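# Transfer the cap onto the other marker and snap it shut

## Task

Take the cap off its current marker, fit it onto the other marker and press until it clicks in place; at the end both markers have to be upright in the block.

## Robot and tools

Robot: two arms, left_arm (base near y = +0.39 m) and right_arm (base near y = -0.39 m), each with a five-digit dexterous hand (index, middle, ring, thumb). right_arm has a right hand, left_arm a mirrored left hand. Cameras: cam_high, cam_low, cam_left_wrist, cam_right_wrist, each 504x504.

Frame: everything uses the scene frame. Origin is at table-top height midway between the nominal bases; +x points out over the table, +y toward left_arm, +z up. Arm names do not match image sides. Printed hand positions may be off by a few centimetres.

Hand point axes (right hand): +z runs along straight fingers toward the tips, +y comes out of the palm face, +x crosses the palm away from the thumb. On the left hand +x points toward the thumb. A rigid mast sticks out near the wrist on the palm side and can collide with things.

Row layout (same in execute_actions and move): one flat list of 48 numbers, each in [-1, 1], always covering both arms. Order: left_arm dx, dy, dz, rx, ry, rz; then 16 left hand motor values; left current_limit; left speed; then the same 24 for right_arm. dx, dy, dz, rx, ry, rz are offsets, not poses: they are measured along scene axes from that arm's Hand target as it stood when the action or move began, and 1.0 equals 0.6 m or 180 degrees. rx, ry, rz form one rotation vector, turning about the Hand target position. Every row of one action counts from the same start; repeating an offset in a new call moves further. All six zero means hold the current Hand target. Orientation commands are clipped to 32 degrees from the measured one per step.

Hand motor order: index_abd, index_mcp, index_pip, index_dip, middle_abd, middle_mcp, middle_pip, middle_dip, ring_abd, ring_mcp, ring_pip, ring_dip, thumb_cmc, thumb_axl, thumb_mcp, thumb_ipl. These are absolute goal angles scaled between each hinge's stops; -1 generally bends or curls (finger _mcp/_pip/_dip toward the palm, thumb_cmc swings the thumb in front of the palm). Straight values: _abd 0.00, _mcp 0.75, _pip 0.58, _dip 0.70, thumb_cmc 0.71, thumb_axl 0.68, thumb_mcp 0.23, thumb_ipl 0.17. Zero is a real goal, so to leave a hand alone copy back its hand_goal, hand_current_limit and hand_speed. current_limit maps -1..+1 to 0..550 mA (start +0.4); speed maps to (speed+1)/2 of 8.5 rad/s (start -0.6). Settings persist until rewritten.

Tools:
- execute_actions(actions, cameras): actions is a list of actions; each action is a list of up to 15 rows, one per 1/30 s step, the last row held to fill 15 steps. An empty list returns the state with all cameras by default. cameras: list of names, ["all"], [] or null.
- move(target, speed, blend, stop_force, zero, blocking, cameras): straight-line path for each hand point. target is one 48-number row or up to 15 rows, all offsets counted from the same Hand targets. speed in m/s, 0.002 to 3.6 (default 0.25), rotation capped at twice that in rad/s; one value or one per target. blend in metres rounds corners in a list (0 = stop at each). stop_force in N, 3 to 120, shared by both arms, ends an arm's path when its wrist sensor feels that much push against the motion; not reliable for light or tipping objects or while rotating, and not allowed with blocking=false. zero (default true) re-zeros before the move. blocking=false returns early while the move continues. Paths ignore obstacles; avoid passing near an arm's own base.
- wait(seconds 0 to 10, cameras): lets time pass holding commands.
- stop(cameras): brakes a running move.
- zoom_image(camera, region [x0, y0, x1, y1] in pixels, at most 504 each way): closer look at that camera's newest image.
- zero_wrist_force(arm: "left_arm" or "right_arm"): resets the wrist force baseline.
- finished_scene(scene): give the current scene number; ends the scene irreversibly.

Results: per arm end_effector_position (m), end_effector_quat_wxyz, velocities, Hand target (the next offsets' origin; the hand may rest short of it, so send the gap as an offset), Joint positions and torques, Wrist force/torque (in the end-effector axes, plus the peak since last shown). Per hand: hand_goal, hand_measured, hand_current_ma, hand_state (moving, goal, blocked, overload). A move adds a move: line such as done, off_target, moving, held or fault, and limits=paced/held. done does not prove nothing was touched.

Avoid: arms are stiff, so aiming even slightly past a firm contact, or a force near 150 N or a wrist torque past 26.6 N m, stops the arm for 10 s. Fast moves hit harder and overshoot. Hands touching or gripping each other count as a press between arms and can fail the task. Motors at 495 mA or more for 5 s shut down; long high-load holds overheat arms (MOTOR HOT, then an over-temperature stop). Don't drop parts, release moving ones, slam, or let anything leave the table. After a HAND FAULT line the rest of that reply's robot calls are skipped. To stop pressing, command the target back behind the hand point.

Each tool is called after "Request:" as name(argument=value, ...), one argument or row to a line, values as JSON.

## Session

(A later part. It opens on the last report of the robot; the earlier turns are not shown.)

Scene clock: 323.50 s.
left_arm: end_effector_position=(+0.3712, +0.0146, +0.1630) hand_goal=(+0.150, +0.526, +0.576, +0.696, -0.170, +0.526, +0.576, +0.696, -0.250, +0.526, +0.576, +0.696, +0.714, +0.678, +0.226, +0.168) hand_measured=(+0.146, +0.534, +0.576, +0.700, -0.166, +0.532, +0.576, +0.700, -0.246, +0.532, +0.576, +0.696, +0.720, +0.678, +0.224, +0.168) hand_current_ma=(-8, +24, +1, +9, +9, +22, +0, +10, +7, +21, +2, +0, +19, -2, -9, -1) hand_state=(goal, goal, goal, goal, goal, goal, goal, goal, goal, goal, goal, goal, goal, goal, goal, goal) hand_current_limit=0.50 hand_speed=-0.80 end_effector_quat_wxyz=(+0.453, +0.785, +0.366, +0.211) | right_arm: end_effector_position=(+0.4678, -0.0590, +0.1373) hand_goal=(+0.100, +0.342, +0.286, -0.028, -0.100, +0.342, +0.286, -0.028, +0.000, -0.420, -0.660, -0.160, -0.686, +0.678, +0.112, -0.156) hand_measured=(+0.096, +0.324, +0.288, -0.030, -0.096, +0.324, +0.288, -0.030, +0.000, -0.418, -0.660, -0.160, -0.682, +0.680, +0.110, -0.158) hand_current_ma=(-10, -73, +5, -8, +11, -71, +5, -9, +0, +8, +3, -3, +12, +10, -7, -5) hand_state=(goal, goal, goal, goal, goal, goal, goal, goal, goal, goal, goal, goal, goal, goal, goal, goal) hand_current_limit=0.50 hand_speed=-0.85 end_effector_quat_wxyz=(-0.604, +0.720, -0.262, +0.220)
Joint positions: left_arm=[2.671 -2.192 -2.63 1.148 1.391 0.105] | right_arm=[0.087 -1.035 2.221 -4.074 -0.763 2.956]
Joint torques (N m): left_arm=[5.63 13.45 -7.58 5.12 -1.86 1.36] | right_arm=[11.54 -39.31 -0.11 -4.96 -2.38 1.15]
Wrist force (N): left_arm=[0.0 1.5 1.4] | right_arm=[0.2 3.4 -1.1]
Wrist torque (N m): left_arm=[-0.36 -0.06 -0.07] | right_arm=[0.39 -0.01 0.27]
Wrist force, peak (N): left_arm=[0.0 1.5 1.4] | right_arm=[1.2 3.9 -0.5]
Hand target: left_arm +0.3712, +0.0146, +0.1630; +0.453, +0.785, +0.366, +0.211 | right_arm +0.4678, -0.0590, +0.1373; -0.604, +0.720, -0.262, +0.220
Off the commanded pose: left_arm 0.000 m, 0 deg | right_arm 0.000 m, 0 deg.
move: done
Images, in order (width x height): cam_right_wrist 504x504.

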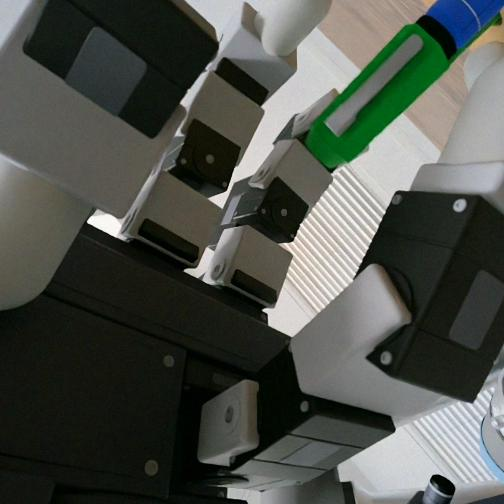

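Request:
move(
  target=[
    [0,0,0,0,0,0,0.15,0.525,0.576,0.696,-0.17,0.525,0.576,0.696,-0.25,0.525,0.576,0.696,0.714,0.678,0.226,0.168,0.5,-0.8,0,0,0.1295,0,0,0,0.1,0.342,0.285,-0.029,-0.1,0.342,0.285,-0.029,0,-0.42,-0.66,-0.16,-0.686,0.677,0.112,-0.157,0.5,-0.85],
    [0,0,0,0,0,0,0.15,0.525,0.576,0.696,-0.17,0.525,0.576,0.696,-0.25,0.525,0.576,0.696,0.714,0.678,0.226,0.168,0.5,-0.8,-0.039,-0.0463,0.1295,0,0,0,0.167,0.79,-0.737,0.7,-0.167,0.79,-0.737,0.7,0,-0.42,-0.66,-0.16,-0.686,0.677,0.112,-0.157,0.5,-0.7],
  ],
  cameras=["cam_right_wrist","cam_high"],
  speed=0.1,
)

Scene clock: 328.13 s.
left_arm: end_effector_position=(+0.3712, +0.0146, +0.1630) hand_goal=(+0.150, +0.526, +0.576, +0.696, -0.170, +0.526, +0.576, +0.696, -0.250, +0.526, +0.576, +0.696, +0.714, +0.678, +0.226, +0.168) hand_measured=(+0.146, +0.534, +0.576, +0.700, -0.166, +0.532, +0.576, +0.700, -0.246, +0.532, +0.576, +0.696, +0.720, +0.678, +0.224, +0.168) hand_current_ma=(-8, +24, +1, +9, +9, +22, +0, +10, +7, +21, +2, +0, +19, -2, -9, -1) hand_state=(goal, goal, goal, goal, goal, goal, goal, goal, goal, goal, goal, goal, goal, goal, goal, goal) hand_current_limit=0.50 hand_speed=-0.80 end_effector_quat_wxyz=(+0.453, +0.785, +0.366, +0.211) | right_arm: end_effector_position=(+0.4444, -0.0868, +0.2150) hand_goal=(+0.168, +0.790, -0.736, +0.700, -0.166, +0.790, -0.736, +0.700, +0.000, -0.420, -0.660, -0.160, -0.686, +0.678, +0.112, -0.156) hand_measured=(+0.164, +0.772, -0.732, +0.698, -0.162, +0.772, -0.732, +0.698, +0.000, -0.418, -0.660, -0.160, -0.682, +0.680, +0.110, -0.158) hand_current_ma=(-9, -77, +10, -8, +10, -75, +10, -9, +0, +8, +3, -3, +12, +10, -6, -5) hand_state=(goal, goal, goal, goal, goal, goal, goal, goal, goal, goal, goal, goal, goal, goal, goal, goal) hand_current_limit=0.50 hand_speed=-0.70 end_effector_quat_wxyz=(-0.604, +0.720, -0.262, +0.220)
Joint positions: left_arm=[2.671 -2.192 -2.63 1.148 1.391 0.105] | right_arm=[0.013 -1.297 2.292 -3.861 -0.691 2.927]
Joint torques (N m): left_arm=[6.14 12.89 -6.4 4.95 -1.82 1.22] | right_arm=[-10.16 -34.03 -1.52 1.01 2.63 -1.65]
Wrist force (N): left_arm=[-0.3 1.0 1.1] | right_arm=[0.2 3.2 -0.4]
Wrist torque (N m): left_arm=[-0.39 -0.02 -0.09] | right_arm=[0.32 -0.01 0.30]
Wrist force, peak (N): left_arm=[-0.3 1.3 1.4] | right_arm=[0.6 4.2 -1.0]
Hand target: left_arm +0.3712, +0.0146, +0.1630; +0.453, +0.785, +0.366, +0.211 | right_arm +0.4444, -0.0868, +0.2150; -0.604, +0.720, -0.262, +0.220
Off the commanded pose: left_arm 0.000 m, 0 deg | right_arm 0.000 m, 0 deg.
move: done
Images, in order (width x height): cam_high 504x504, cam_right_wrist 504x504.

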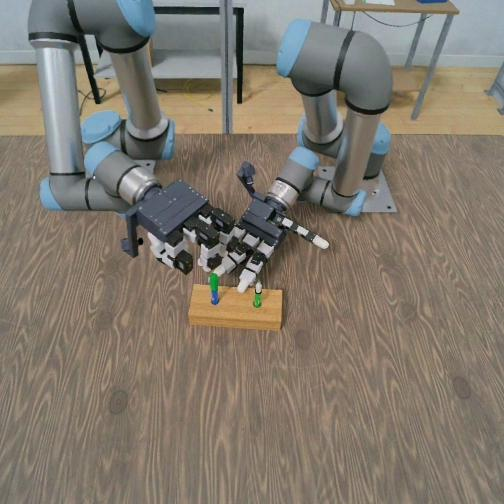

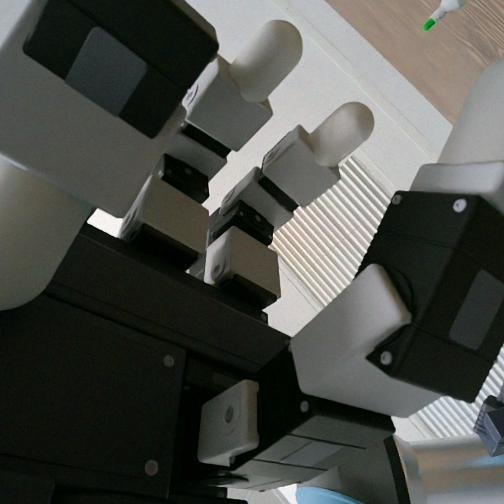

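Request:
move(
  target=[
    [0,0,0,0,0,0,0.15,0.525,0.576,0.696,-0.17,0.525,0.576,0.696,-0.25,0.525,0.576,0.696,0.714,0.678,0.226,0.168,0.5,-0.8,0,0,-0.0617,0,0,0,0.167,0.79,-0.737,0.7,-0.167,0.79,-0.737,0.7,0,-0.42,-0.66,-0.16,-0.686,0.677,0.112,-0.157,0.5,-0.7],
  ],
  cameras=["cam_right_wrist","cam_high","cam_low"],
  speed=0.1,
)

Request:
zoom_image(
  camera="cam_high",
  region=[170, 220, 270, 320],
)

Request:
zoom_image(
  camera="cam_low",
  region=[100, 220, 200, 320],
)

Scene clock: 329.77 s.
left_arm: end_effector_position=(+0.3712, +0.0146, +0.1630) hand_goal=(+0.150, +0.526, +0.576, +0.696, -0.170, +0.526, +0.576, +0.696, -0.250, +0.526, +0.576, +0.696, +0.714, +0.678, +0.226, +0.168) hand_measured=(+0.146, +0.534, +0.576, +0.700, -0.166, +0.532, +0.576, +0.700, -0.246, +0.532, +0.576, +0.696, +0.720, +0.678, +0.224, +0.168) hand_current_ma=(-8, +24, +1, +9, +9, +22, +0, +10, +7, +21, +2, +0, +19, -2, -9, -1) hand_state=(goal, goal, goal, goal, goal, goal, goal, goal, goal, goal, goal, goal, goal, goal, goal, goal) hand_current_limit=0.50 hand_speed=-0.80 end_effector_quat_wxyz=(+0.453, +0.785, +0.366, +0.211) | right_arm: end_effector_position=(+0.4444, -0.0868, +0.1780) hand_goal=(+0.168, +0.790, -0.736, +0.700, -0.166, +0.790, -0.736, +0.700, +0.000, -0.420, -0.660, -0.160, -0.686, +0.678, +0.112, -0.156) hand_measured=(+0.164, +0.772, -0.732, +0.698, -0.162, +0.772, -0.732, +0.698, +0.000, -0.418, -0.660, -0.160, -0.682, +0.680, +0.110, -0.158) hand_current_ma=(-9, -74, +10, -8, +10, -72, +10, -9, +0, +8, +3, -3, +12, +10, -6, -5) hand_state=(goal, goal, goal, goal, goal, goal, goal, goal, goal, goal, goal, goal, goal, goal, goal, goal) hand_current_limit=0.50 hand_speed=-0.70 end_effector_quat_wxyz=(-0.604, +0.720, -0.262, +0.220)
Joint positions: left_arm=[2.671 -2.192 -2.63 1.148 1.391 0.105] | right_arm=[0.013 -1.195 2.31 -3.981 -0.691 2.927]
Joint torques (N m): left_arm=[5.33 12.45 -6.95 4.97 -1.81 1.29] | right_arm=[-4.27 -15.17 0.2 -5.13 -0.59 1.39]
Wrist force (N): left_arm=[0.0 1.1 1.1] | right_arm=[0.1 3.3 -0.5]
Wrist torque (N m): left_arm=[-0.39 -0.05 -0.06] | right_arm=[0.35 -0.02 0.21]
Wrist force, peak (N): left_arm=[-0.1 1.4 1.3] | right_arm=[0.3 3.7 -0.6]
Hand target: left_arm +0.3712, +0.0146, +0.1630; +0.453, +0.785, +0.366, +0.211 | right_arm +0.4444, -0.0868, +0.1779; -0.604, +0.720, -0.262, +0.220
Off the commanded pose: left_arm 0.000 m, 0 deg | right_arm 0.000 m, 0 deg.
move: done
Images, in order (width x height): cam_high 504x504, cam_low 504x504, cam_right_wrist 504x504.

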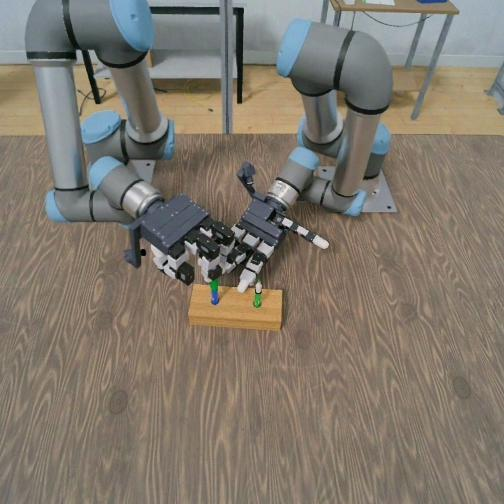

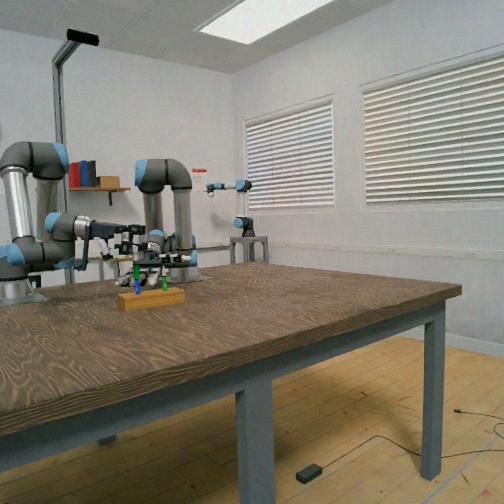

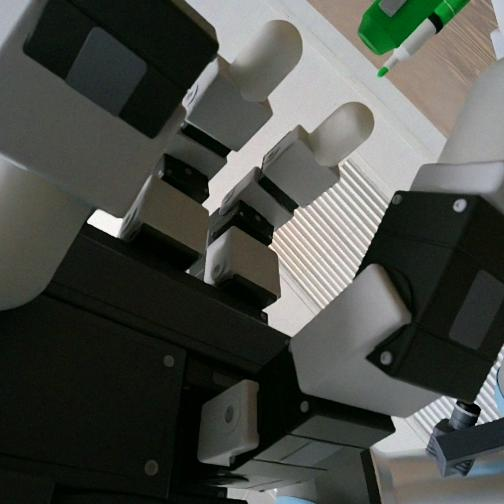

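Scaled by 5.040.

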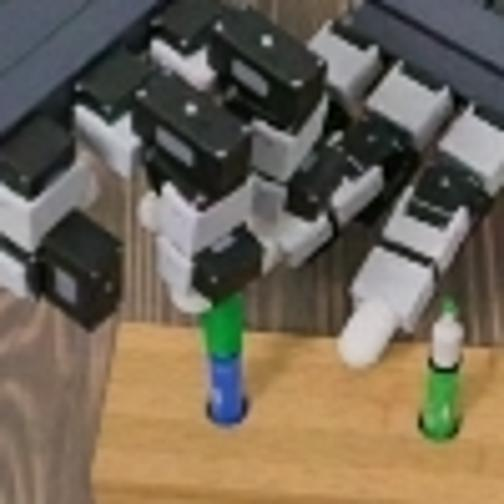

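Scaled by 5.040.

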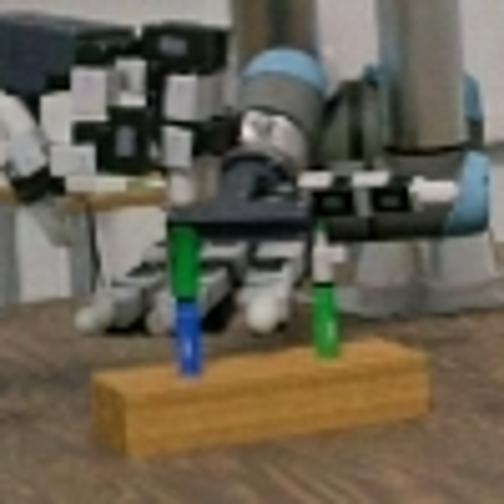

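Request:
zoom_image(
  camera="cam_low",
  region=[118, 245, 158, 285],
)

Request:
zoom_image(
  camera="cam_high",
  region=[190, 250, 240, 300],
)

Scaled by 12.600.

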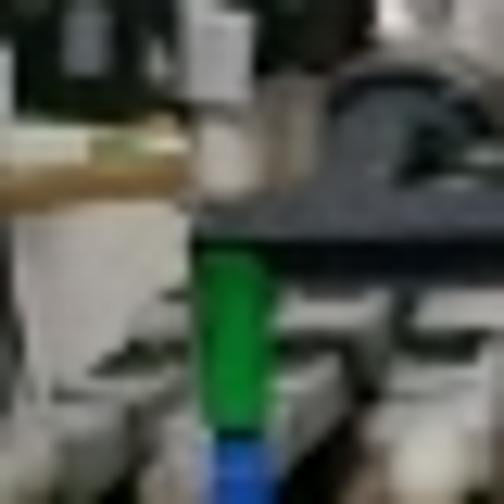

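Scaled by 10.080.

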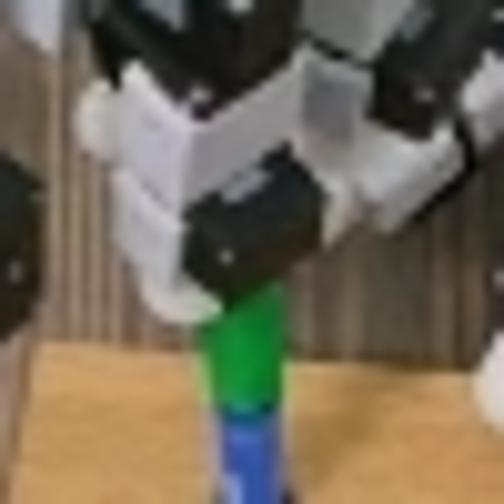

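Request:
move(
  target=[
    [0,0,0,0,0,0,0.15,0.525,0.576,0.696,-0.17,0.525,0.576,0.696,-0.25,0.525,0.576,0.696,0.714,0.678,0.226,0.168,0.5,-0.8,0,0,-0.030,0,0,0,0.167,0.79,-0.737,0.7,-0.167,0.79,-0.737,0.7,0,-0.42,-0.66,-0.16,-0.686,0.677,0.112,-0.157,0.5,-0.7],
  ],
  cameras=["cam_right_wrist","cam_high","cam_low"],
  speed=0.03,
  stop_force=3,
)

Request:
zoom_image(
  camera="cam_high",
  region=[190, 250, 240, 300],
)

Request:
zoom_image(
  camera="cam_low",
  region=[118, 245, 158, 285],
)

Scene clock: 333.40 s.
left_arm: end_effector_position=(+0.3712, +0.0146, +0.1630) hand_goal=(+0.150, +0.526, +0.576, +0.696, -0.170, +0.526, +0.576, +0.696, -0.250, +0.526, +0.576, +0.696, +0.714, +0.678, +0.226, +0.168) hand_measured=(+0.146, +0.534, +0.576, +0.700, -0.166, +0.532, +0.576, +0.700, -0.246, +0.532, +0.576, +0.696, +0.720, +0.678, +0.224, +0.168) hand_current_ma=(-8, +24, +1, +9, +9, +22, +0, +10, +7, +21, +2, +0, +19, -2, -9, -1) hand_state=(goal, goal, goal, goal, goal, goal, goal, goal, goal, goal, goal, goal, goal, goal, goal, goal) hand_current_limit=0.50 hand_speed=-0.80 end_effector_quat_wxyz=(+0.453, +0.785, +0.366, +0.211) | right_arm: end_effector_position=(+0.4444, -0.0868, +0.1599) hand_goal=(+0.168, +0.790, -0.736, +0.700, -0.166, +0.790, -0.736, +0.700, +0.000, -0.420, -0.660, -0.160, -0.686, +0.678, +0.112, -0.156) hand_measured=(+0.164, +0.772, -0.732, +0.698, -0.162, +0.772, -0.732, +0.698, +0.000, -0.418, -0.660, -0.160, -0.682, +0.680, +0.110, -0.158) hand_current_ma=(-9, -74, +10, -8, +10, -72, +10, -9, +0, +8, +3, -3, +12, +10, -6, -5) hand_state=(goal, goal, goal, goal, goal, goal, goal, goal, goal, goal, goal, goal, goal, goal, goal, goal) hand_current_limit=0.50 hand_speed=-0.70 end_effector_quat_wxyz=(-0.604, +0.720, -0.262, +0.220)
Joint positions: left_arm=[2.671 -2.192 -2.63 1.148 1.391 0.105] | right_arm=[0.013 -1.143 2.315 -4.038 -0.692 2.927]
Joint torques (N m): left_arm=[6.26 12.95 -7.14 4.97 -1.83 1.37] | right_arm=[-1.86 -16.31 1.41 -5.04 -0.6 1.25]
Wrist force (N): left_arm=[-0.1 1.3 1.2] | right_arm=[0.2 2.9 -0.6]
Wrist torque (N m): left_arm=[-0.37 -0.04 -0.07] | right_arm=[0.30 -0.02 0.23]
Wrist force, peak (N): left_arm=[-0.2 1.3 1.4] | right_arm=[0.2 3.5 -0.7]
Hand target: left_arm +0.3712, +0.0146, +0.1630; +0.453, +0.785, +0.366, +0.211 | right_arm +0.4444, -0.0868, +0.1599; -0.604, +0.720, -0.262, +0.220
Off the commanded pose: left_arm 0.000 m, 0 deg | right_arm 0.000 m, 0 deg.
move: done
Images, in order (width x height): cam_high 504x504, cam_low 504x504, cam_right_wrist 504x504.

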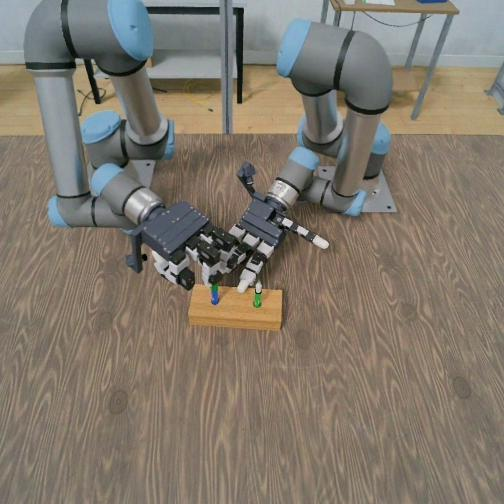

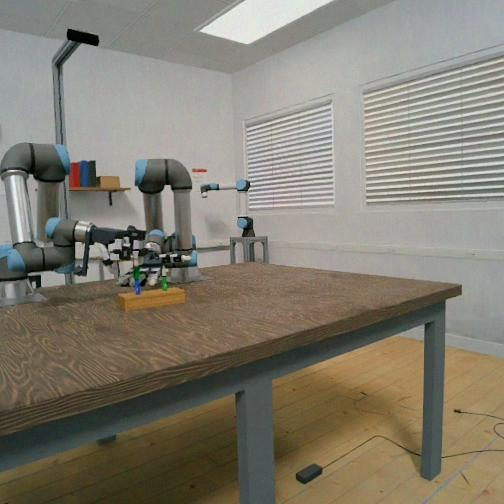

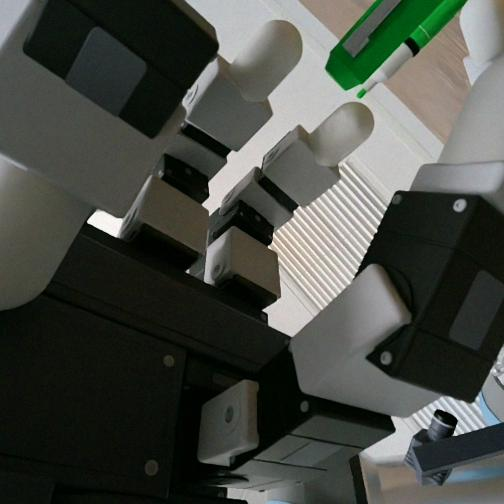

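Scaled by 10.080.

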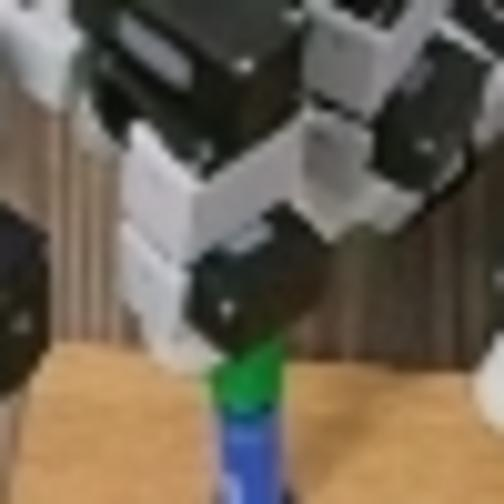

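Scaled by 12.600.

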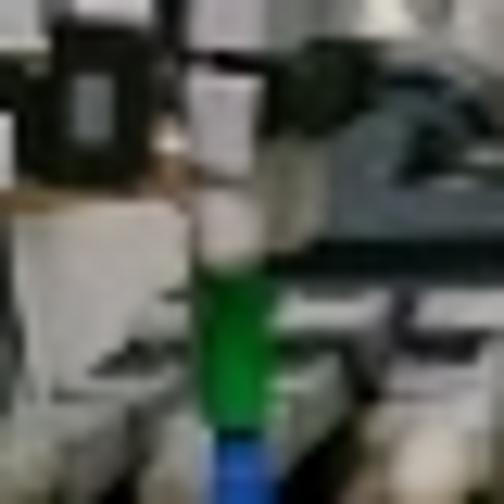

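Request:
move(
  target=[
    [0,0,0,0,0,0,0.15,0.525,0.576,0.696,-0.17,0.525,0.576,0.696,-0.25,0.525,0.576,0.696,0.714,0.678,0.226,0.168,0.5,-0.8,0,0,-0.0302,0,0,0,0.167,0.79,-0.737,0.7,-0.167,0.79,-0.737,0.7,0,-0.42,-0.66,-0.16,-0.686,0.677,0.112,-0.157,0.5,-0.7],
  ],
  cameras=["cam_right_wrist","cam_high","cam_low"],
  speed=0.03,
  stop_force=3,
)

Request:
zoom_image(
  camera="cam_low",
  region=[118, 245, 158, 285],
)

Request:
zoom_image(
  camera="cam_right_wrist",
  region=[220, 0, 420, 200],
)

Scene clock: 335.57 s.
left_arm: end_effector_position=(+0.3712, +0.0146, +0.1630) hand_goal=(+0.150, +0.526, +0.576, +0.696, -0.170, +0.526, +0.576, +0.696, -0.250, +0.526, +0.576, +0.696, +0.714, +0.678, +0.226, +0.168) hand_measured=(+0.146, +0.534, +0.576, +0.700, -0.166, +0.532, +0.576, +0.700, -0.246, +0.532, +0.576, +0.696, +0.720, +0.678, +0.224, +0.168) hand_current_ma=(-8, +24, +1, +9, +9, +22, +0, +10, +7, +21, +2, +0, +19, -2, -9, -1) hand_state=(goal, goal, goal, goal, goal, goal, goal, goal, goal, goal, goal, goal, goal, goal, goal, goal) hand_current_limit=0.50 hand_speed=-0.80 end_effector_quat_wxyz=(+0.453, +0.785, +0.366, +0.211) | right_arm: end_effector_position=(+0.4444, -0.0868, +0.1418) hand_goal=(+0.168, +0.790, -0.736, +0.700, -0.166, +0.790, -0.736, +0.700, +0.000, -0.420, -0.660, -0.160, -0.686, +0.678, +0.112, -0.156) hand_measured=(+0.164, +0.772, -0.732, +0.698, -0.162, +0.772, -0.732, +0.698, +0.000, -0.418, -0.660, -0.160, -0.682, +0.680, +0.110, -0.158) hand_current_ma=(-9, -74, +10, -8, +10, -72, +10, -9, +0, +8, +3, -3, +12, +10, -6, -5) hand_state=(goal, goal, goal, goal, goal, goal, goal, goal, goal, goal, goal, goal, goal, goal, goal, goal) hand_current_limit=0.50 hand_speed=-0.70 end_effector_quat_wxyz=(-0.604, +0.720, -0.262, +0.220)
Joint positions: left_arm=[2.671 -2.192 -2.63 1.148 1.391 0.105] | right_arm=[0.013 -1.089 2.318 -4.095 -0.692 2.927]
Joint torques (N m): left_arm=[6.24 12.51 -6.77 5.16 -1.82 1.23] | right_arm=[0.28 -16.47 -2.21 -5.14 1.27 1.35]
Wrist force (N): left_arm=[0.0 1.3 1.1] | right_arm=[0.1 2.7 -0.6]
Wrist torque (N m): left_arm=[-0.36 -0.05 -0.07] | right_arm=[0.27 0.01 0.24]
Wrist force, peak (N): left_arm=[0.0 1.3 1.3] | right_arm=[0.1 3.4 -0.6]
Hand target: left_arm +0.3712, +0.0146, +0.1630; +0.453, +0.785, +0.366, +0.211 | right_arm +0.4444, -0.0868, +0.1418; -0.604, +0.720, -0.262, +0.220
Off the commanded pose: left_arm 0.000 m, 0 deg | right_arm 0.000 m, 0 deg.
move: done
Images, in order (width x height): cam_high 504x504, cam_low 504x504, cam_right_wrist 504x504.

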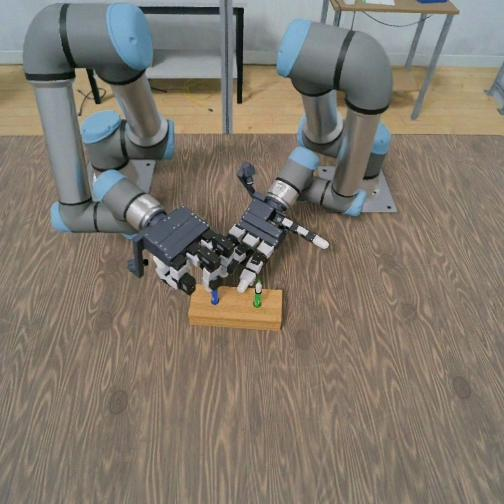

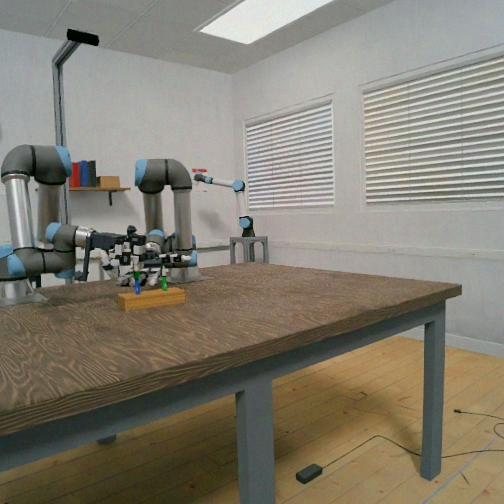

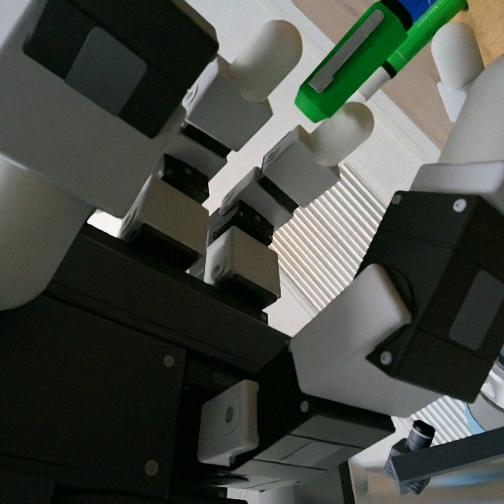

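Scaled by 12.600.

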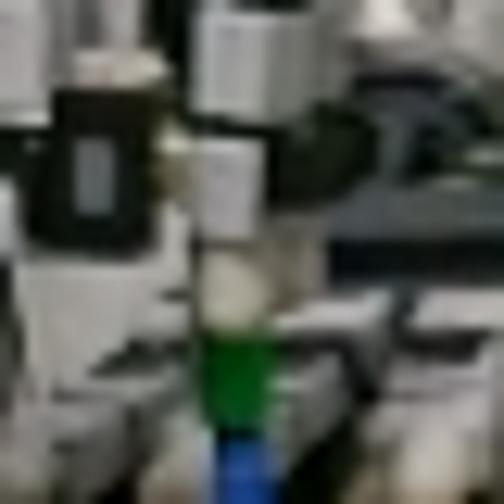

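Scaled by 2.520.

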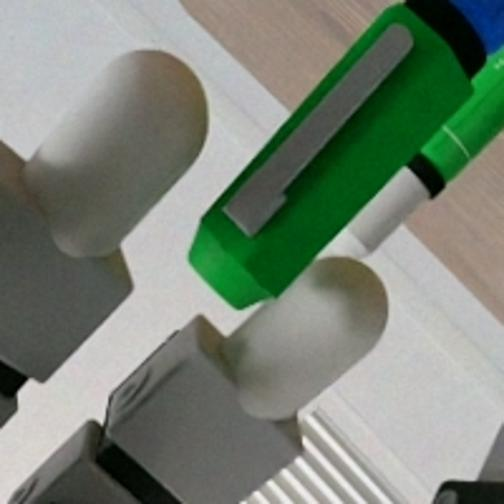

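Request:
move(
  target=[
    [0,0,0,0,0,0,0.15,0.525,0.576,0.696,-0.17,0.525,0.576,0.696,-0.25,0.525,0.576,0.696,0.714,0.678,0.226,0.168,0.5,-0.8,0,0,-0.0067,0,0,0,0.167,0.79,-0.737,0.7,-0.167,0.79,-0.737,0.7,0,-0.42,-0.66,-0.16,-0.686,0.677,0.112,-0.157,0.5,-0.9],
    [0,0,0,0,0,0,0.15,0.525,0.576,0.696,-0.17,0.525,0.576,0.696,-0.25,0.525,0.576,0.696,0.714,0.678,0.226,0.168,0.5,-0.8,0,0,-0.0067,0,0,0,-0.4,0.85,-0.737,0.7,0.4,0.85,-0.737,0.7,0,-0.42,-0.66,-0.16,-0.686,0.677,0.112,-0.157,0.4,-0.93],
  ],
  cameras=["cam_right_wrist","cam_low"],
  speed=0.03,
)

Request:
zoom_image(
  camera="cam_low",
  region=[118, 245, 158, 285],
)

Request:
zoom_image(
  camera="cam_right_wrist",
  region=[220, 0, 420, 200],
)

Scene clock: 344.13 s.
left_arm: end_effector_position=(+0.3712, +0.0146, +0.1630) hand_goal=(+0.150, +0.526, +0.576, +0.696, -0.170, +0.526, +0.576, +0.696, -0.250, +0.526, +0.576, +0.696, +0.714, +0.678, +0.226, +0.168) hand_measured=(+0.146, +0.534, +0.576, +0.700, -0.166, +0.532, +0.576, +0.700, -0.246, +0.532, +0.576, +0.696, +0.720, +0.678, +0.224, +0.168) hand_current_ma=(-8, +24, +1, +9, +9, +22, +0, +10, +7, +21, +2, +0, +19, -2, -9, -1) hand_state=(goal, goal, goal, goal, goal, goal, goal, goal, goal, goal, goal, goal, goal, goal, goal, goal) hand_current_limit=0.50 hand_speed=-0.80 end_effector_quat_wxyz=(+0.453, +0.785, +0.366, +0.211) | right_arm: end_effector_position=(+0.4444, -0.0868, +0.1378) hand_goal=(-0.400, +0.850, -0.736, +0.700, +0.400, +0.850, -0.736, +0.700, +0.000, -0.420, -0.660, -0.160, -0.686, +0.678, +0.112, -0.156) hand_measured=(-0.268, +0.832, -0.744, +0.698, +0.264, +0.832, -0.746, +0.698, +0.000, -0.418, -0.660, -0.160, -0.682, +0.680, +0.110, -0.158) hand_current_ma=(+385, -78, -32, -8, -385, -75, -34, -9, +0, +8, +3, -3, +12, +10, -6, -5) hand_state=(blocked, goal, goal, goal, blocked, goal, goal, goal, goal, goal, goal, goal, goal, goal, goal, goal) hand_current_limit=0.40 hand_speed=-0.93 end_effector_quat_wxyz=(-0.604, +0.720, -0.262, +0.220)
Joint positions: left_arm=[2.671 -2.192 -2.63 1.148 1.391 0.105] | right_arm=[0.013 -1.076 2.318 -4.107 -0.691 2.927]
Joint torques (N m): left_arm=[6.11 13.23 -7.8 4.84 -1.69 1.32] | right_arm=[2.67 -16.72 2.56 -5.2 2.63 -0.55]
Wrist force (N): left_arm=[0.0 1.2 1.4] | right_arm=[0.4 2.7 -0.6]
Wrist torque (N m): left_arm=[-0.39 -0.04 -0.07] | right_arm=[0.25 -0.01 0.26]
Wrist force, peak (N): left_arm=[0.0 1.4 1.3] | right_arm=[0.1 3.3 -0.9]
Hand target: left_arm +0.3712, +0.0146, +0.1630; +0.453, +0.785, +0.366, +0.211 | right_arm +0.4444, -0.0868, +0.1378; -0.604, +0.720, -0.262, +0.220
Off the commanded pose: left_arm 0.000 m, 0 deg | right_arm 0.000 m, 0 deg.
move: done
Images, in order (width x height): cam_low 504x504, cam_right_wrist 504x504.

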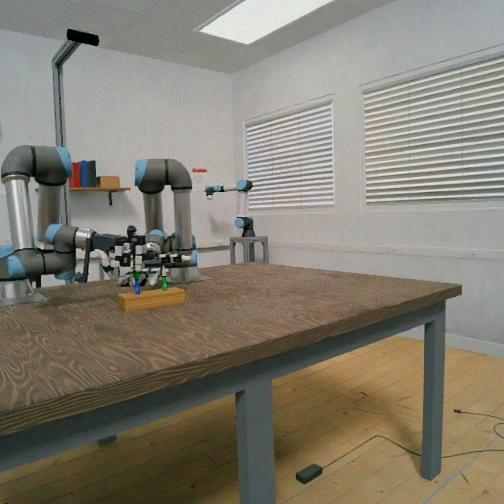

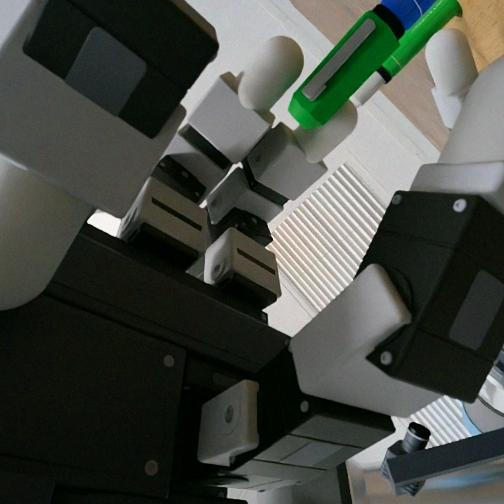

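Scaled by 12.600.

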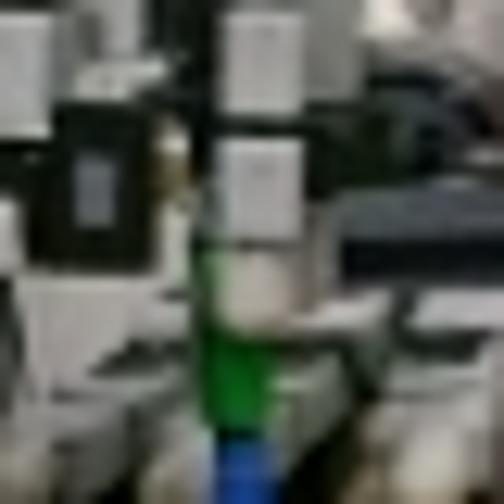

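Scaled by 2.520.

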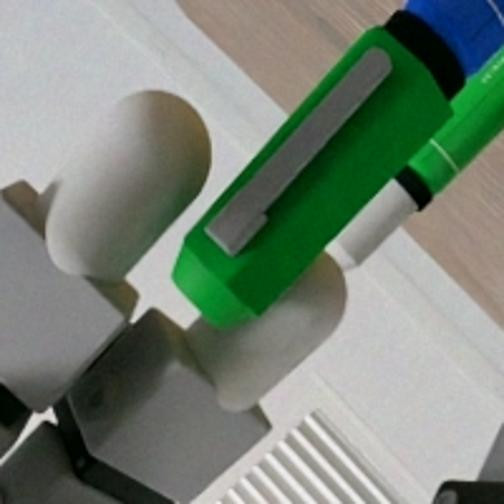

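Request:
move(
  target=[
    [0,0,0,0,0,0,0.15,0.525,0.576,0.696,-0.17,0.525,0.576,0.696,-0.25,0.525,0.576,0.696,0.714,0.678,0.226,0.168,0.5,-0.8,0,0,0,0,0,0,0.12,0.815,-0.641,0.7,-0.12,0.815,-0.641,0.7,0,-0.42,-0.66,-0.16,-0.686,0.677,0.112,-0.157,0.4,-0.85],
    [0,0,0,0,0,0,0.15,0.525,0.576,0.696,-0.17,0.525,0.576,0.696,-0.25,0.525,0.576,0.696,0.714,0.678,0.226,0.168,0.5,-0.8,-0.0132,-0.0157,0.003,0,0,0,0.12,0.815,-0.641,0.7,-0.12,0.815,-0.641,0.7,0,-0.42,-0.66,-0.16,-0.686,0.677,0.112,-0.157,0.4,-0.85],
  ],
  cameras=["cam_right_wrist","cam_low"],
  speed=0.03,
)

Request:
zoom_image(
  camera="cam_low",
  region=[118, 245, 158, 285],
)

Request:
zoom_image(
  camera="cam_right_wrist",
  region=[220, 0, 420, 200],
)

Scene clock: 348.73 s.
left_arm: end_effector_position=(+0.3712, +0.0146, +0.1630) hand_goal=(+0.150, +0.526, +0.576, +0.696, -0.170, +0.526, +0.576, +0.696, -0.250, +0.526, +0.576, +0.696, +0.714, +0.678, +0.226, +0.168) hand_measured=(+0.146, +0.534, +0.576, +0.700, -0.166, +0.532, +0.576, +0.700, -0.246, +0.532, +0.576, +0.696, +0.720, +0.678, +0.224, +0.168) hand_current_ma=(-8, +24, +1, +9, +9, +22, +0, +10, +7, +21, +2, +0, +19, -2, -9, -1) hand_state=(goal, goal, goal, goal, goal, goal, goal, goal, goal, goal, goal, goal, goal, goal, goal, goal) hand_current_limit=0.50 hand_speed=-0.80 end_effector_quat_wxyz=(+0.453, +0.785, +0.366, +0.211) | right_arm: end_effector_position=(+0.4365, -0.0962, +0.1396) hand_goal=(+0.120, +0.816, -0.640, +0.700, -0.120, +0.816, -0.640, +0.700, +0.000, -0.420, -0.660, -0.160, -0.686, +0.678, +0.112, -0.156) hand_measured=(+0.116, +0.810, -0.644, +0.698, -0.116, +0.810, -0.644, +0.698, +0.000, -0.418, -0.660, -0.160, -0.682, +0.680, +0.110, -0.158) hand_current_ma=(-9, -22, -12, -8, +9, -20, -12, -9, +0, +8, +3, -3, +12, +10, -6, -5) hand_state=(goal, goal, goal, goal, goal, goal, goal, goal, goal, goal, goal, goal, goal, goal, goal, goal) hand_current_limit=0.40 hand_speed=-0.85 end_effector_quat_wxyz=(-0.604, +0.720, -0.262, +0.220)
Joint positions: left_arm=[2.671 -2.192 -2.63 1.148 1.391 0.105] | right_arm=[-0.014 -1.095 2.35 -4.111 -0.665 2.915]
Joint torques (N m): left_arm=[5.41 13.95 -7.41 5.08 -1.69 1.29] | right_arm=[-8.89 -37.15 3.18 -5.05 2.75 -1.76]
Wrist force (N): left_arm=[0.0 1.1 1.1] | right_arm=[0.2 3.0 -0.8]
Wrist torque (N m): left_arm=[-0.39 -0.05 -0.07] | right_arm=[0.32 -0.01 0.32]
Wrist force, peak (N): left_arm=[-0.1 1.4 1.3] | right_arm=[0.3 3.4 -0.6]
Hand target: left_arm +0.3712, +0.0146, +0.1630; +0.453, +0.785, +0.366, +0.211 | right_arm +0.4365, -0.0962, +0.1396; -0.604, +0.720, -0.262, +0.220
Off the commanded pose: left_arm 0.000 m, 0 deg | right_arm 0.000 m, 0 deg.
move: done
Images, in order (width x height): cam_low 504x504, cam_right_wrist 504x504.

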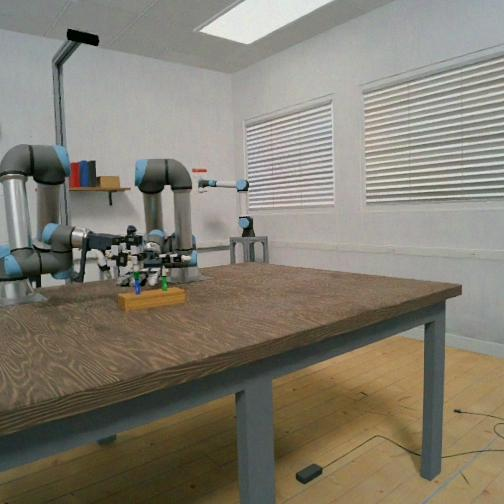

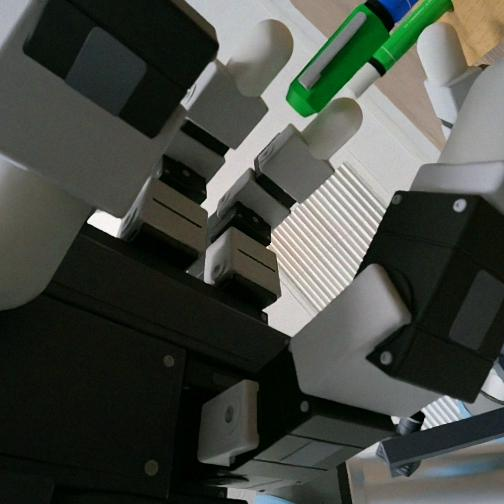

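Scaled by 12.600.

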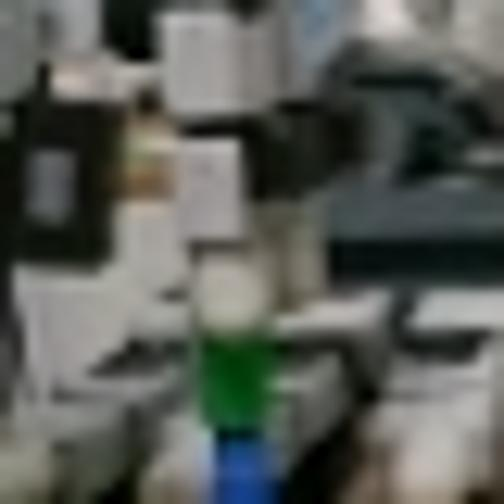

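Scaled by 2.520.

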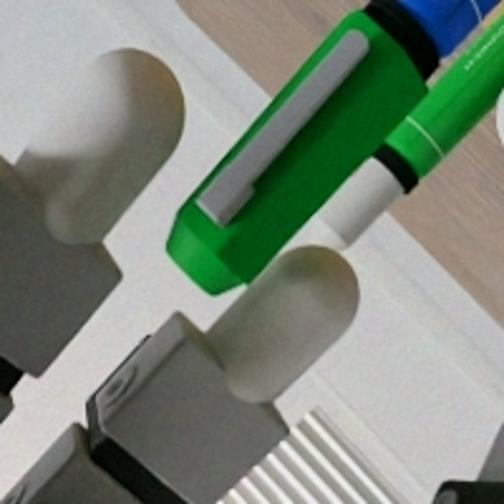

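Request:
move(
  target=[
    [0,0,0,0,0,0,0.15,0.525,0.576,0.696,-0.17,0.525,0.576,0.696,-0.25,0.525,0.576,0.696,0.714,0.678,0.226,0.168,0.5,-0.8,0,0,0,0,0,0,-0.28,0.815,-0.641,0.7,0.28,0.815,-0.641,0.7,0,-0.42,-0.66,-0.16,-0.686,0.677,0.112,-0.157,0.4,-0.95],
  ],
  cameras=["cam_right_wrist","cam_low"],
  speed=0.03,
)

Request:
zoom_image(
  camera="cam_low",
  region=[118, 245, 158, 285],
)

Request:
zoom_image(
  camera="cam_right_wrist",
  region=[220, 0, 420, 200],
)

Scene clock: 351.23 s.
left_arm: end_effector_position=(+0.3712, +0.0146, +0.1630) hand_goal=(+0.150, +0.526, +0.576, +0.696, -0.170, +0.526, +0.576, +0.696, -0.250, +0.526, +0.576, +0.696, +0.714, +0.678, +0.226, +0.168) hand_measured=(+0.146, +0.534, +0.576, +0.700, -0.166, +0.532, +0.576, +0.700, -0.246, +0.532, +0.576, +0.696, +0.720, +0.678, +0.224, +0.168) hand_current_ma=(-8, +24, +1, +9, +9, +22, +0, +10, +7, +21, +2, +0, +19, -2, -9, -1) hand_state=(goal, goal, goal, goal, goal, goal, goal, goal, goal, goal, goal, goal, goal, goal, goal, goal) hand_current_limit=0.50 hand_speed=-0.80 end_effector_quat_wxyz=(+0.453, +0.785, +0.366, +0.211) | right_arm: end_effector_position=(+0.4365, -0.0962, +0.1396) hand_goal=(-0.280, +0.816, -0.640, +0.700, +0.280, +0.816, -0.640, +0.700, +0.000, -0.420, -0.660, -0.160, -0.686, +0.678, +0.112, -0.156) hand_measured=(-0.230, +0.810, -0.644, +0.698, +0.228, +0.810, -0.644, +0.698, +0.000, -0.418, -0.660, -0.160, -0.682, +0.680, +0.110, -0.158) hand_current_ma=(+186, -22, -12, -8, -194, -20, -12, -9, +0, +8, +3, -3, +12, +10, -6, -5) hand_state=(blocked, goal, goal, goal, blocked, goal, goal, goal, goal, goal, goal, goal, goal, goal, goal, goal) hand_current_limit=0.40 hand_speed=-0.95 end_effector_quat_wxyz=(-0.604, +0.720, -0.262, +0.220)
Joint positions: left_arm=[2.671 -2.192 -2.63 1.148 1.391 0.105] | right_arm=[-0.014 -1.095 2.35 -4.111 -0.665 2.915]
Joint torques (N m): left_arm=[6.12 12.56 -7.59 5.01 -1.68 1.26] | right_arm=[-9.54 -36.79 3.56 -4.43 2.72 -1.58]
Wrist force (N): left_arm=[-0.1 1.2 1.0] | right_arm=[0.4 2.9 -0.8]
Wrist torque (N m): left_arm=[-0.36 -0.05 -0.08] | right_arm=[0.31 -0.04 0.34]
Wrist force, peak (N): left_arm=[-0.3 1.4 1.3] | right_arm=[0.2 3.2 -0.6]
Hand target: left_arm +0.3712, +0.0146, +0.1630; +0.453, +0.785, +0.366, +0.211 | right_arm +0.4365, -0.0962, +0.1396; -0.604, +0.720, -0.262, +0.220
Off the commanded pose: left_arm 0.000 m, 0 deg | right_arm 0.000 m, 0 deg.
move: done
Images, in order (width x height): cam_low 504x504, cam_right_wrist 504x504.

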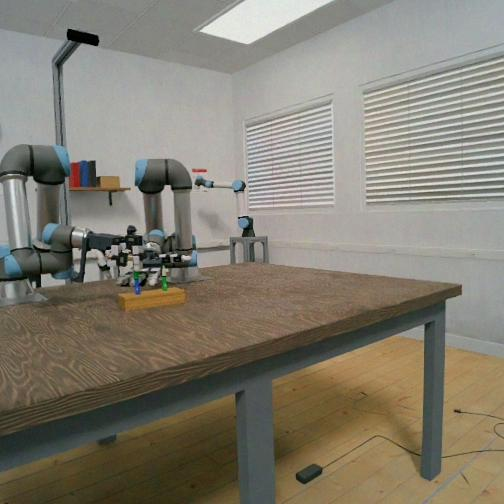

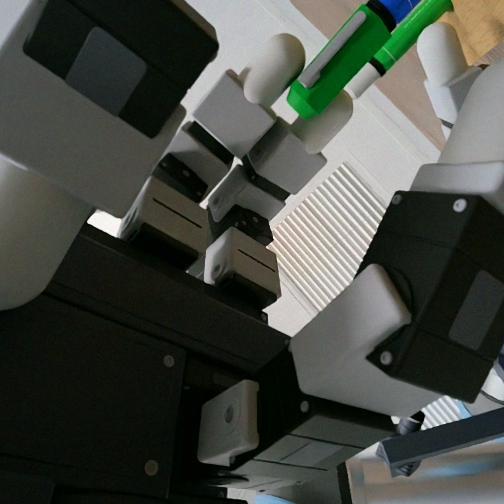

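Scaled by 12.600.

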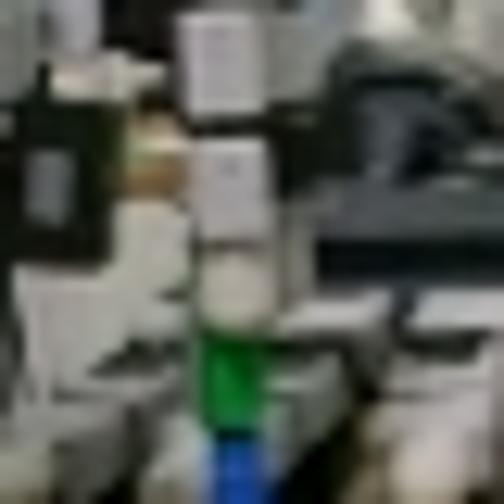

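Scaled by 2.520.

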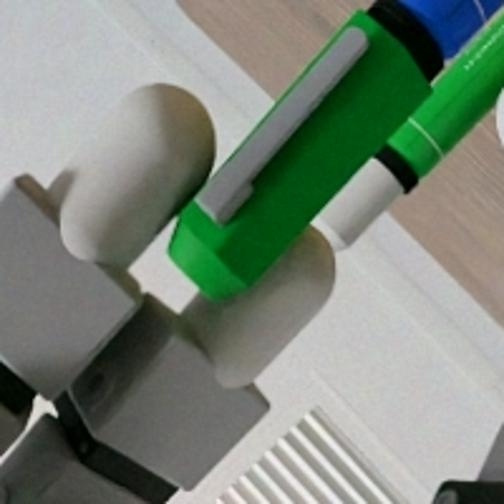

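Request:
move(
  target=[
    [0,0,0,0,0,0,0.15,0.525,0.576,0.696,-0.17,0.525,0.576,0.696,-0.25,0.525,0.576,0.696,0.714,0.678,0.226,0.168,0.5,-0.8,0,0,0,0,0,0,0.12,0.815,-0.641,0.7,-0.12,0.815,-0.641,0.7,0,-0.42,-0.66,-0.16,-0.686,0.677,0.112,-0.157,0.4,-0.85],
    [0,0,0,0,0,0,0.15,0.525,0.576,0.696,-0.17,0.525,0.576,0.696,-0.25,0.525,0.576,0.696,0.714,0.678,0.226,0.168,0.5,-0.8,-0.0097,-0.0115,0,0,0,0,-0.2,0.815,-0.641,0.7,0.2,0.815,-0.641,0.7,0,-0.42,-0.66,-0.16,-0.686,0.677,0.112,-0.157,0.4,-0.93],
  ],
  cameras=["cam_right_wrist","cam_low"],
  speed=0.03,
)

Request:
zoom_image(
  camera="cam_low",
  region=[118, 245, 158, 285],
)

Request:
zoom_image(
  camera="cam_right_wrist",
  region=[220, 0, 420, 200],
)

Scene clock: 356.47 s.
left_arm: end_effector_position=(+0.3712, +0.0146, +0.1630) hand_goal=(+0.150, +0.526, +0.576, +0.696, -0.170, +0.526, +0.576, +0.696, -0.250, +0.526, +0.576, +0.696, +0.714, +0.678, +0.226, +0.168) hand_measured=(+0.146, +0.534, +0.576, +0.700, -0.166, +0.532, +0.576, +0.700, -0.246, +0.532, +0.576, +0.696, +0.720, +0.678, +0.224, +0.168) hand_current_ma=(-8, +24, +1, +9, +9, +22, +0, +10, +7, +21, +2, +0, +19, -2, -9, -1) hand_state=(goal, goal, goal, goal, goal, goal, goal, goal, goal, goal, goal, goal, goal, goal, goal, goal) hand_current_limit=0.50 hand_speed=-0.80 end_effector_quat_wxyz=(+0.453, +0.785, +0.366, +0.211) | right_arm: end_effector_position=(+0.4307, -0.1031, +0.1396) hand_goal=(-0.200, +0.816, -0.640, +0.700, +0.200, +0.816, -0.640, +0.700, +0.000, -0.420, -0.660, -0.160, -0.686, +0.678, +0.112, -0.156) hand_measured=(-0.146, +0.814, -0.632, +0.702, +0.170, +0.806, -0.668, +0.688, +0.000, -0.418, -0.660, -0.160, -0.682, +0.680, +0.110, -0.158) hand_current_ma=(+199, -10, +25, +6, -104, -43, -114, -44, +0, +8, +3, -3, +12, +10, -6, -5) hand_state=(blocked, goal, goal, goal, blocked, goal, blocked, goal, goal, goal, goal, goal, goal, goal, goal, goal) hand_current_limit=0.40 hand_speed=-0.93 end_effector_quat_wxyz=(-0.604, +0.720, -0.262, +0.220)
Joint positions: left_arm=[2.671 -2.192 -2.63 1.148 1.391 0.105] | right_arm=[-0.036 -1.105 2.374 -4.117 -0.644 2.905]
Joint torques (N m): left_arm=[5.45 13.59 -6.8 5.05 -1.58 0.95] | right_arm=[-9.52 -35.43 3.42 -4.72 2.8 -1.54]
Wrist force (N): left_arm=[-0.2 1.1 1.1] | right_arm=[0.4 2.7 -0.4]
Wrist torque (N m): left_arm=[-0.38 -0.03 -0.08] | right_arm=[0.30 -0.02 0.29]
Wrist force, peak (N): left_arm=[-0.2 1.4 1.3] | right_arm=[0.2 3.3 -0.4]
Hand target: left_arm +0.3712, +0.0146, +0.1630; +0.453, +0.785, +0.366, +0.211 | right_arm +0.4307, -0.1031, +0.1396; -0.604, +0.720, -0.262, +0.220
Off the commanded pose: left_arm 0.000 m, 0 deg | right_arm 0.000 m, 0 deg.
move: done
Images, in order (width x height): cam_low 504x504, cam_right_wrist 504x504.

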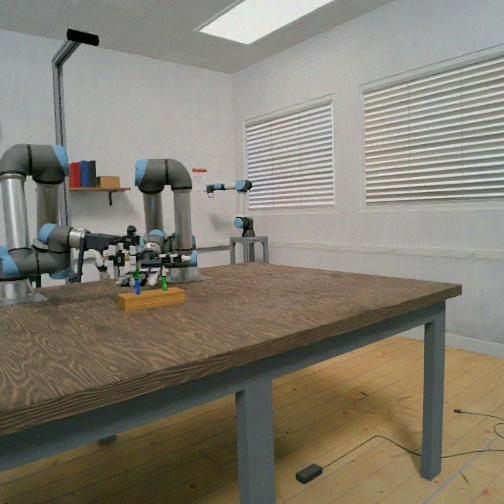

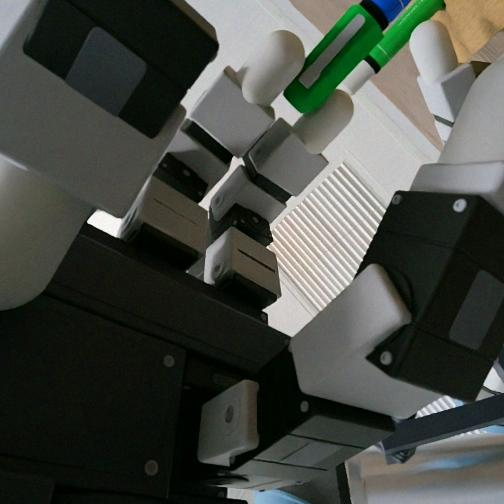

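Scaled by 12.600.

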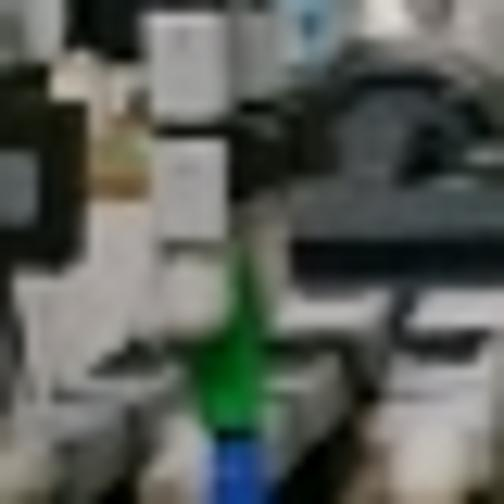

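Scaled by 2.520.

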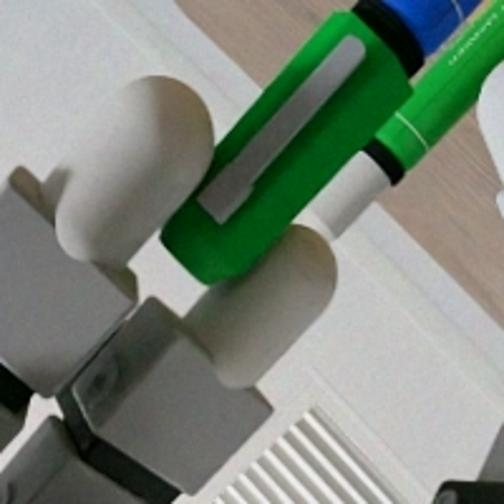

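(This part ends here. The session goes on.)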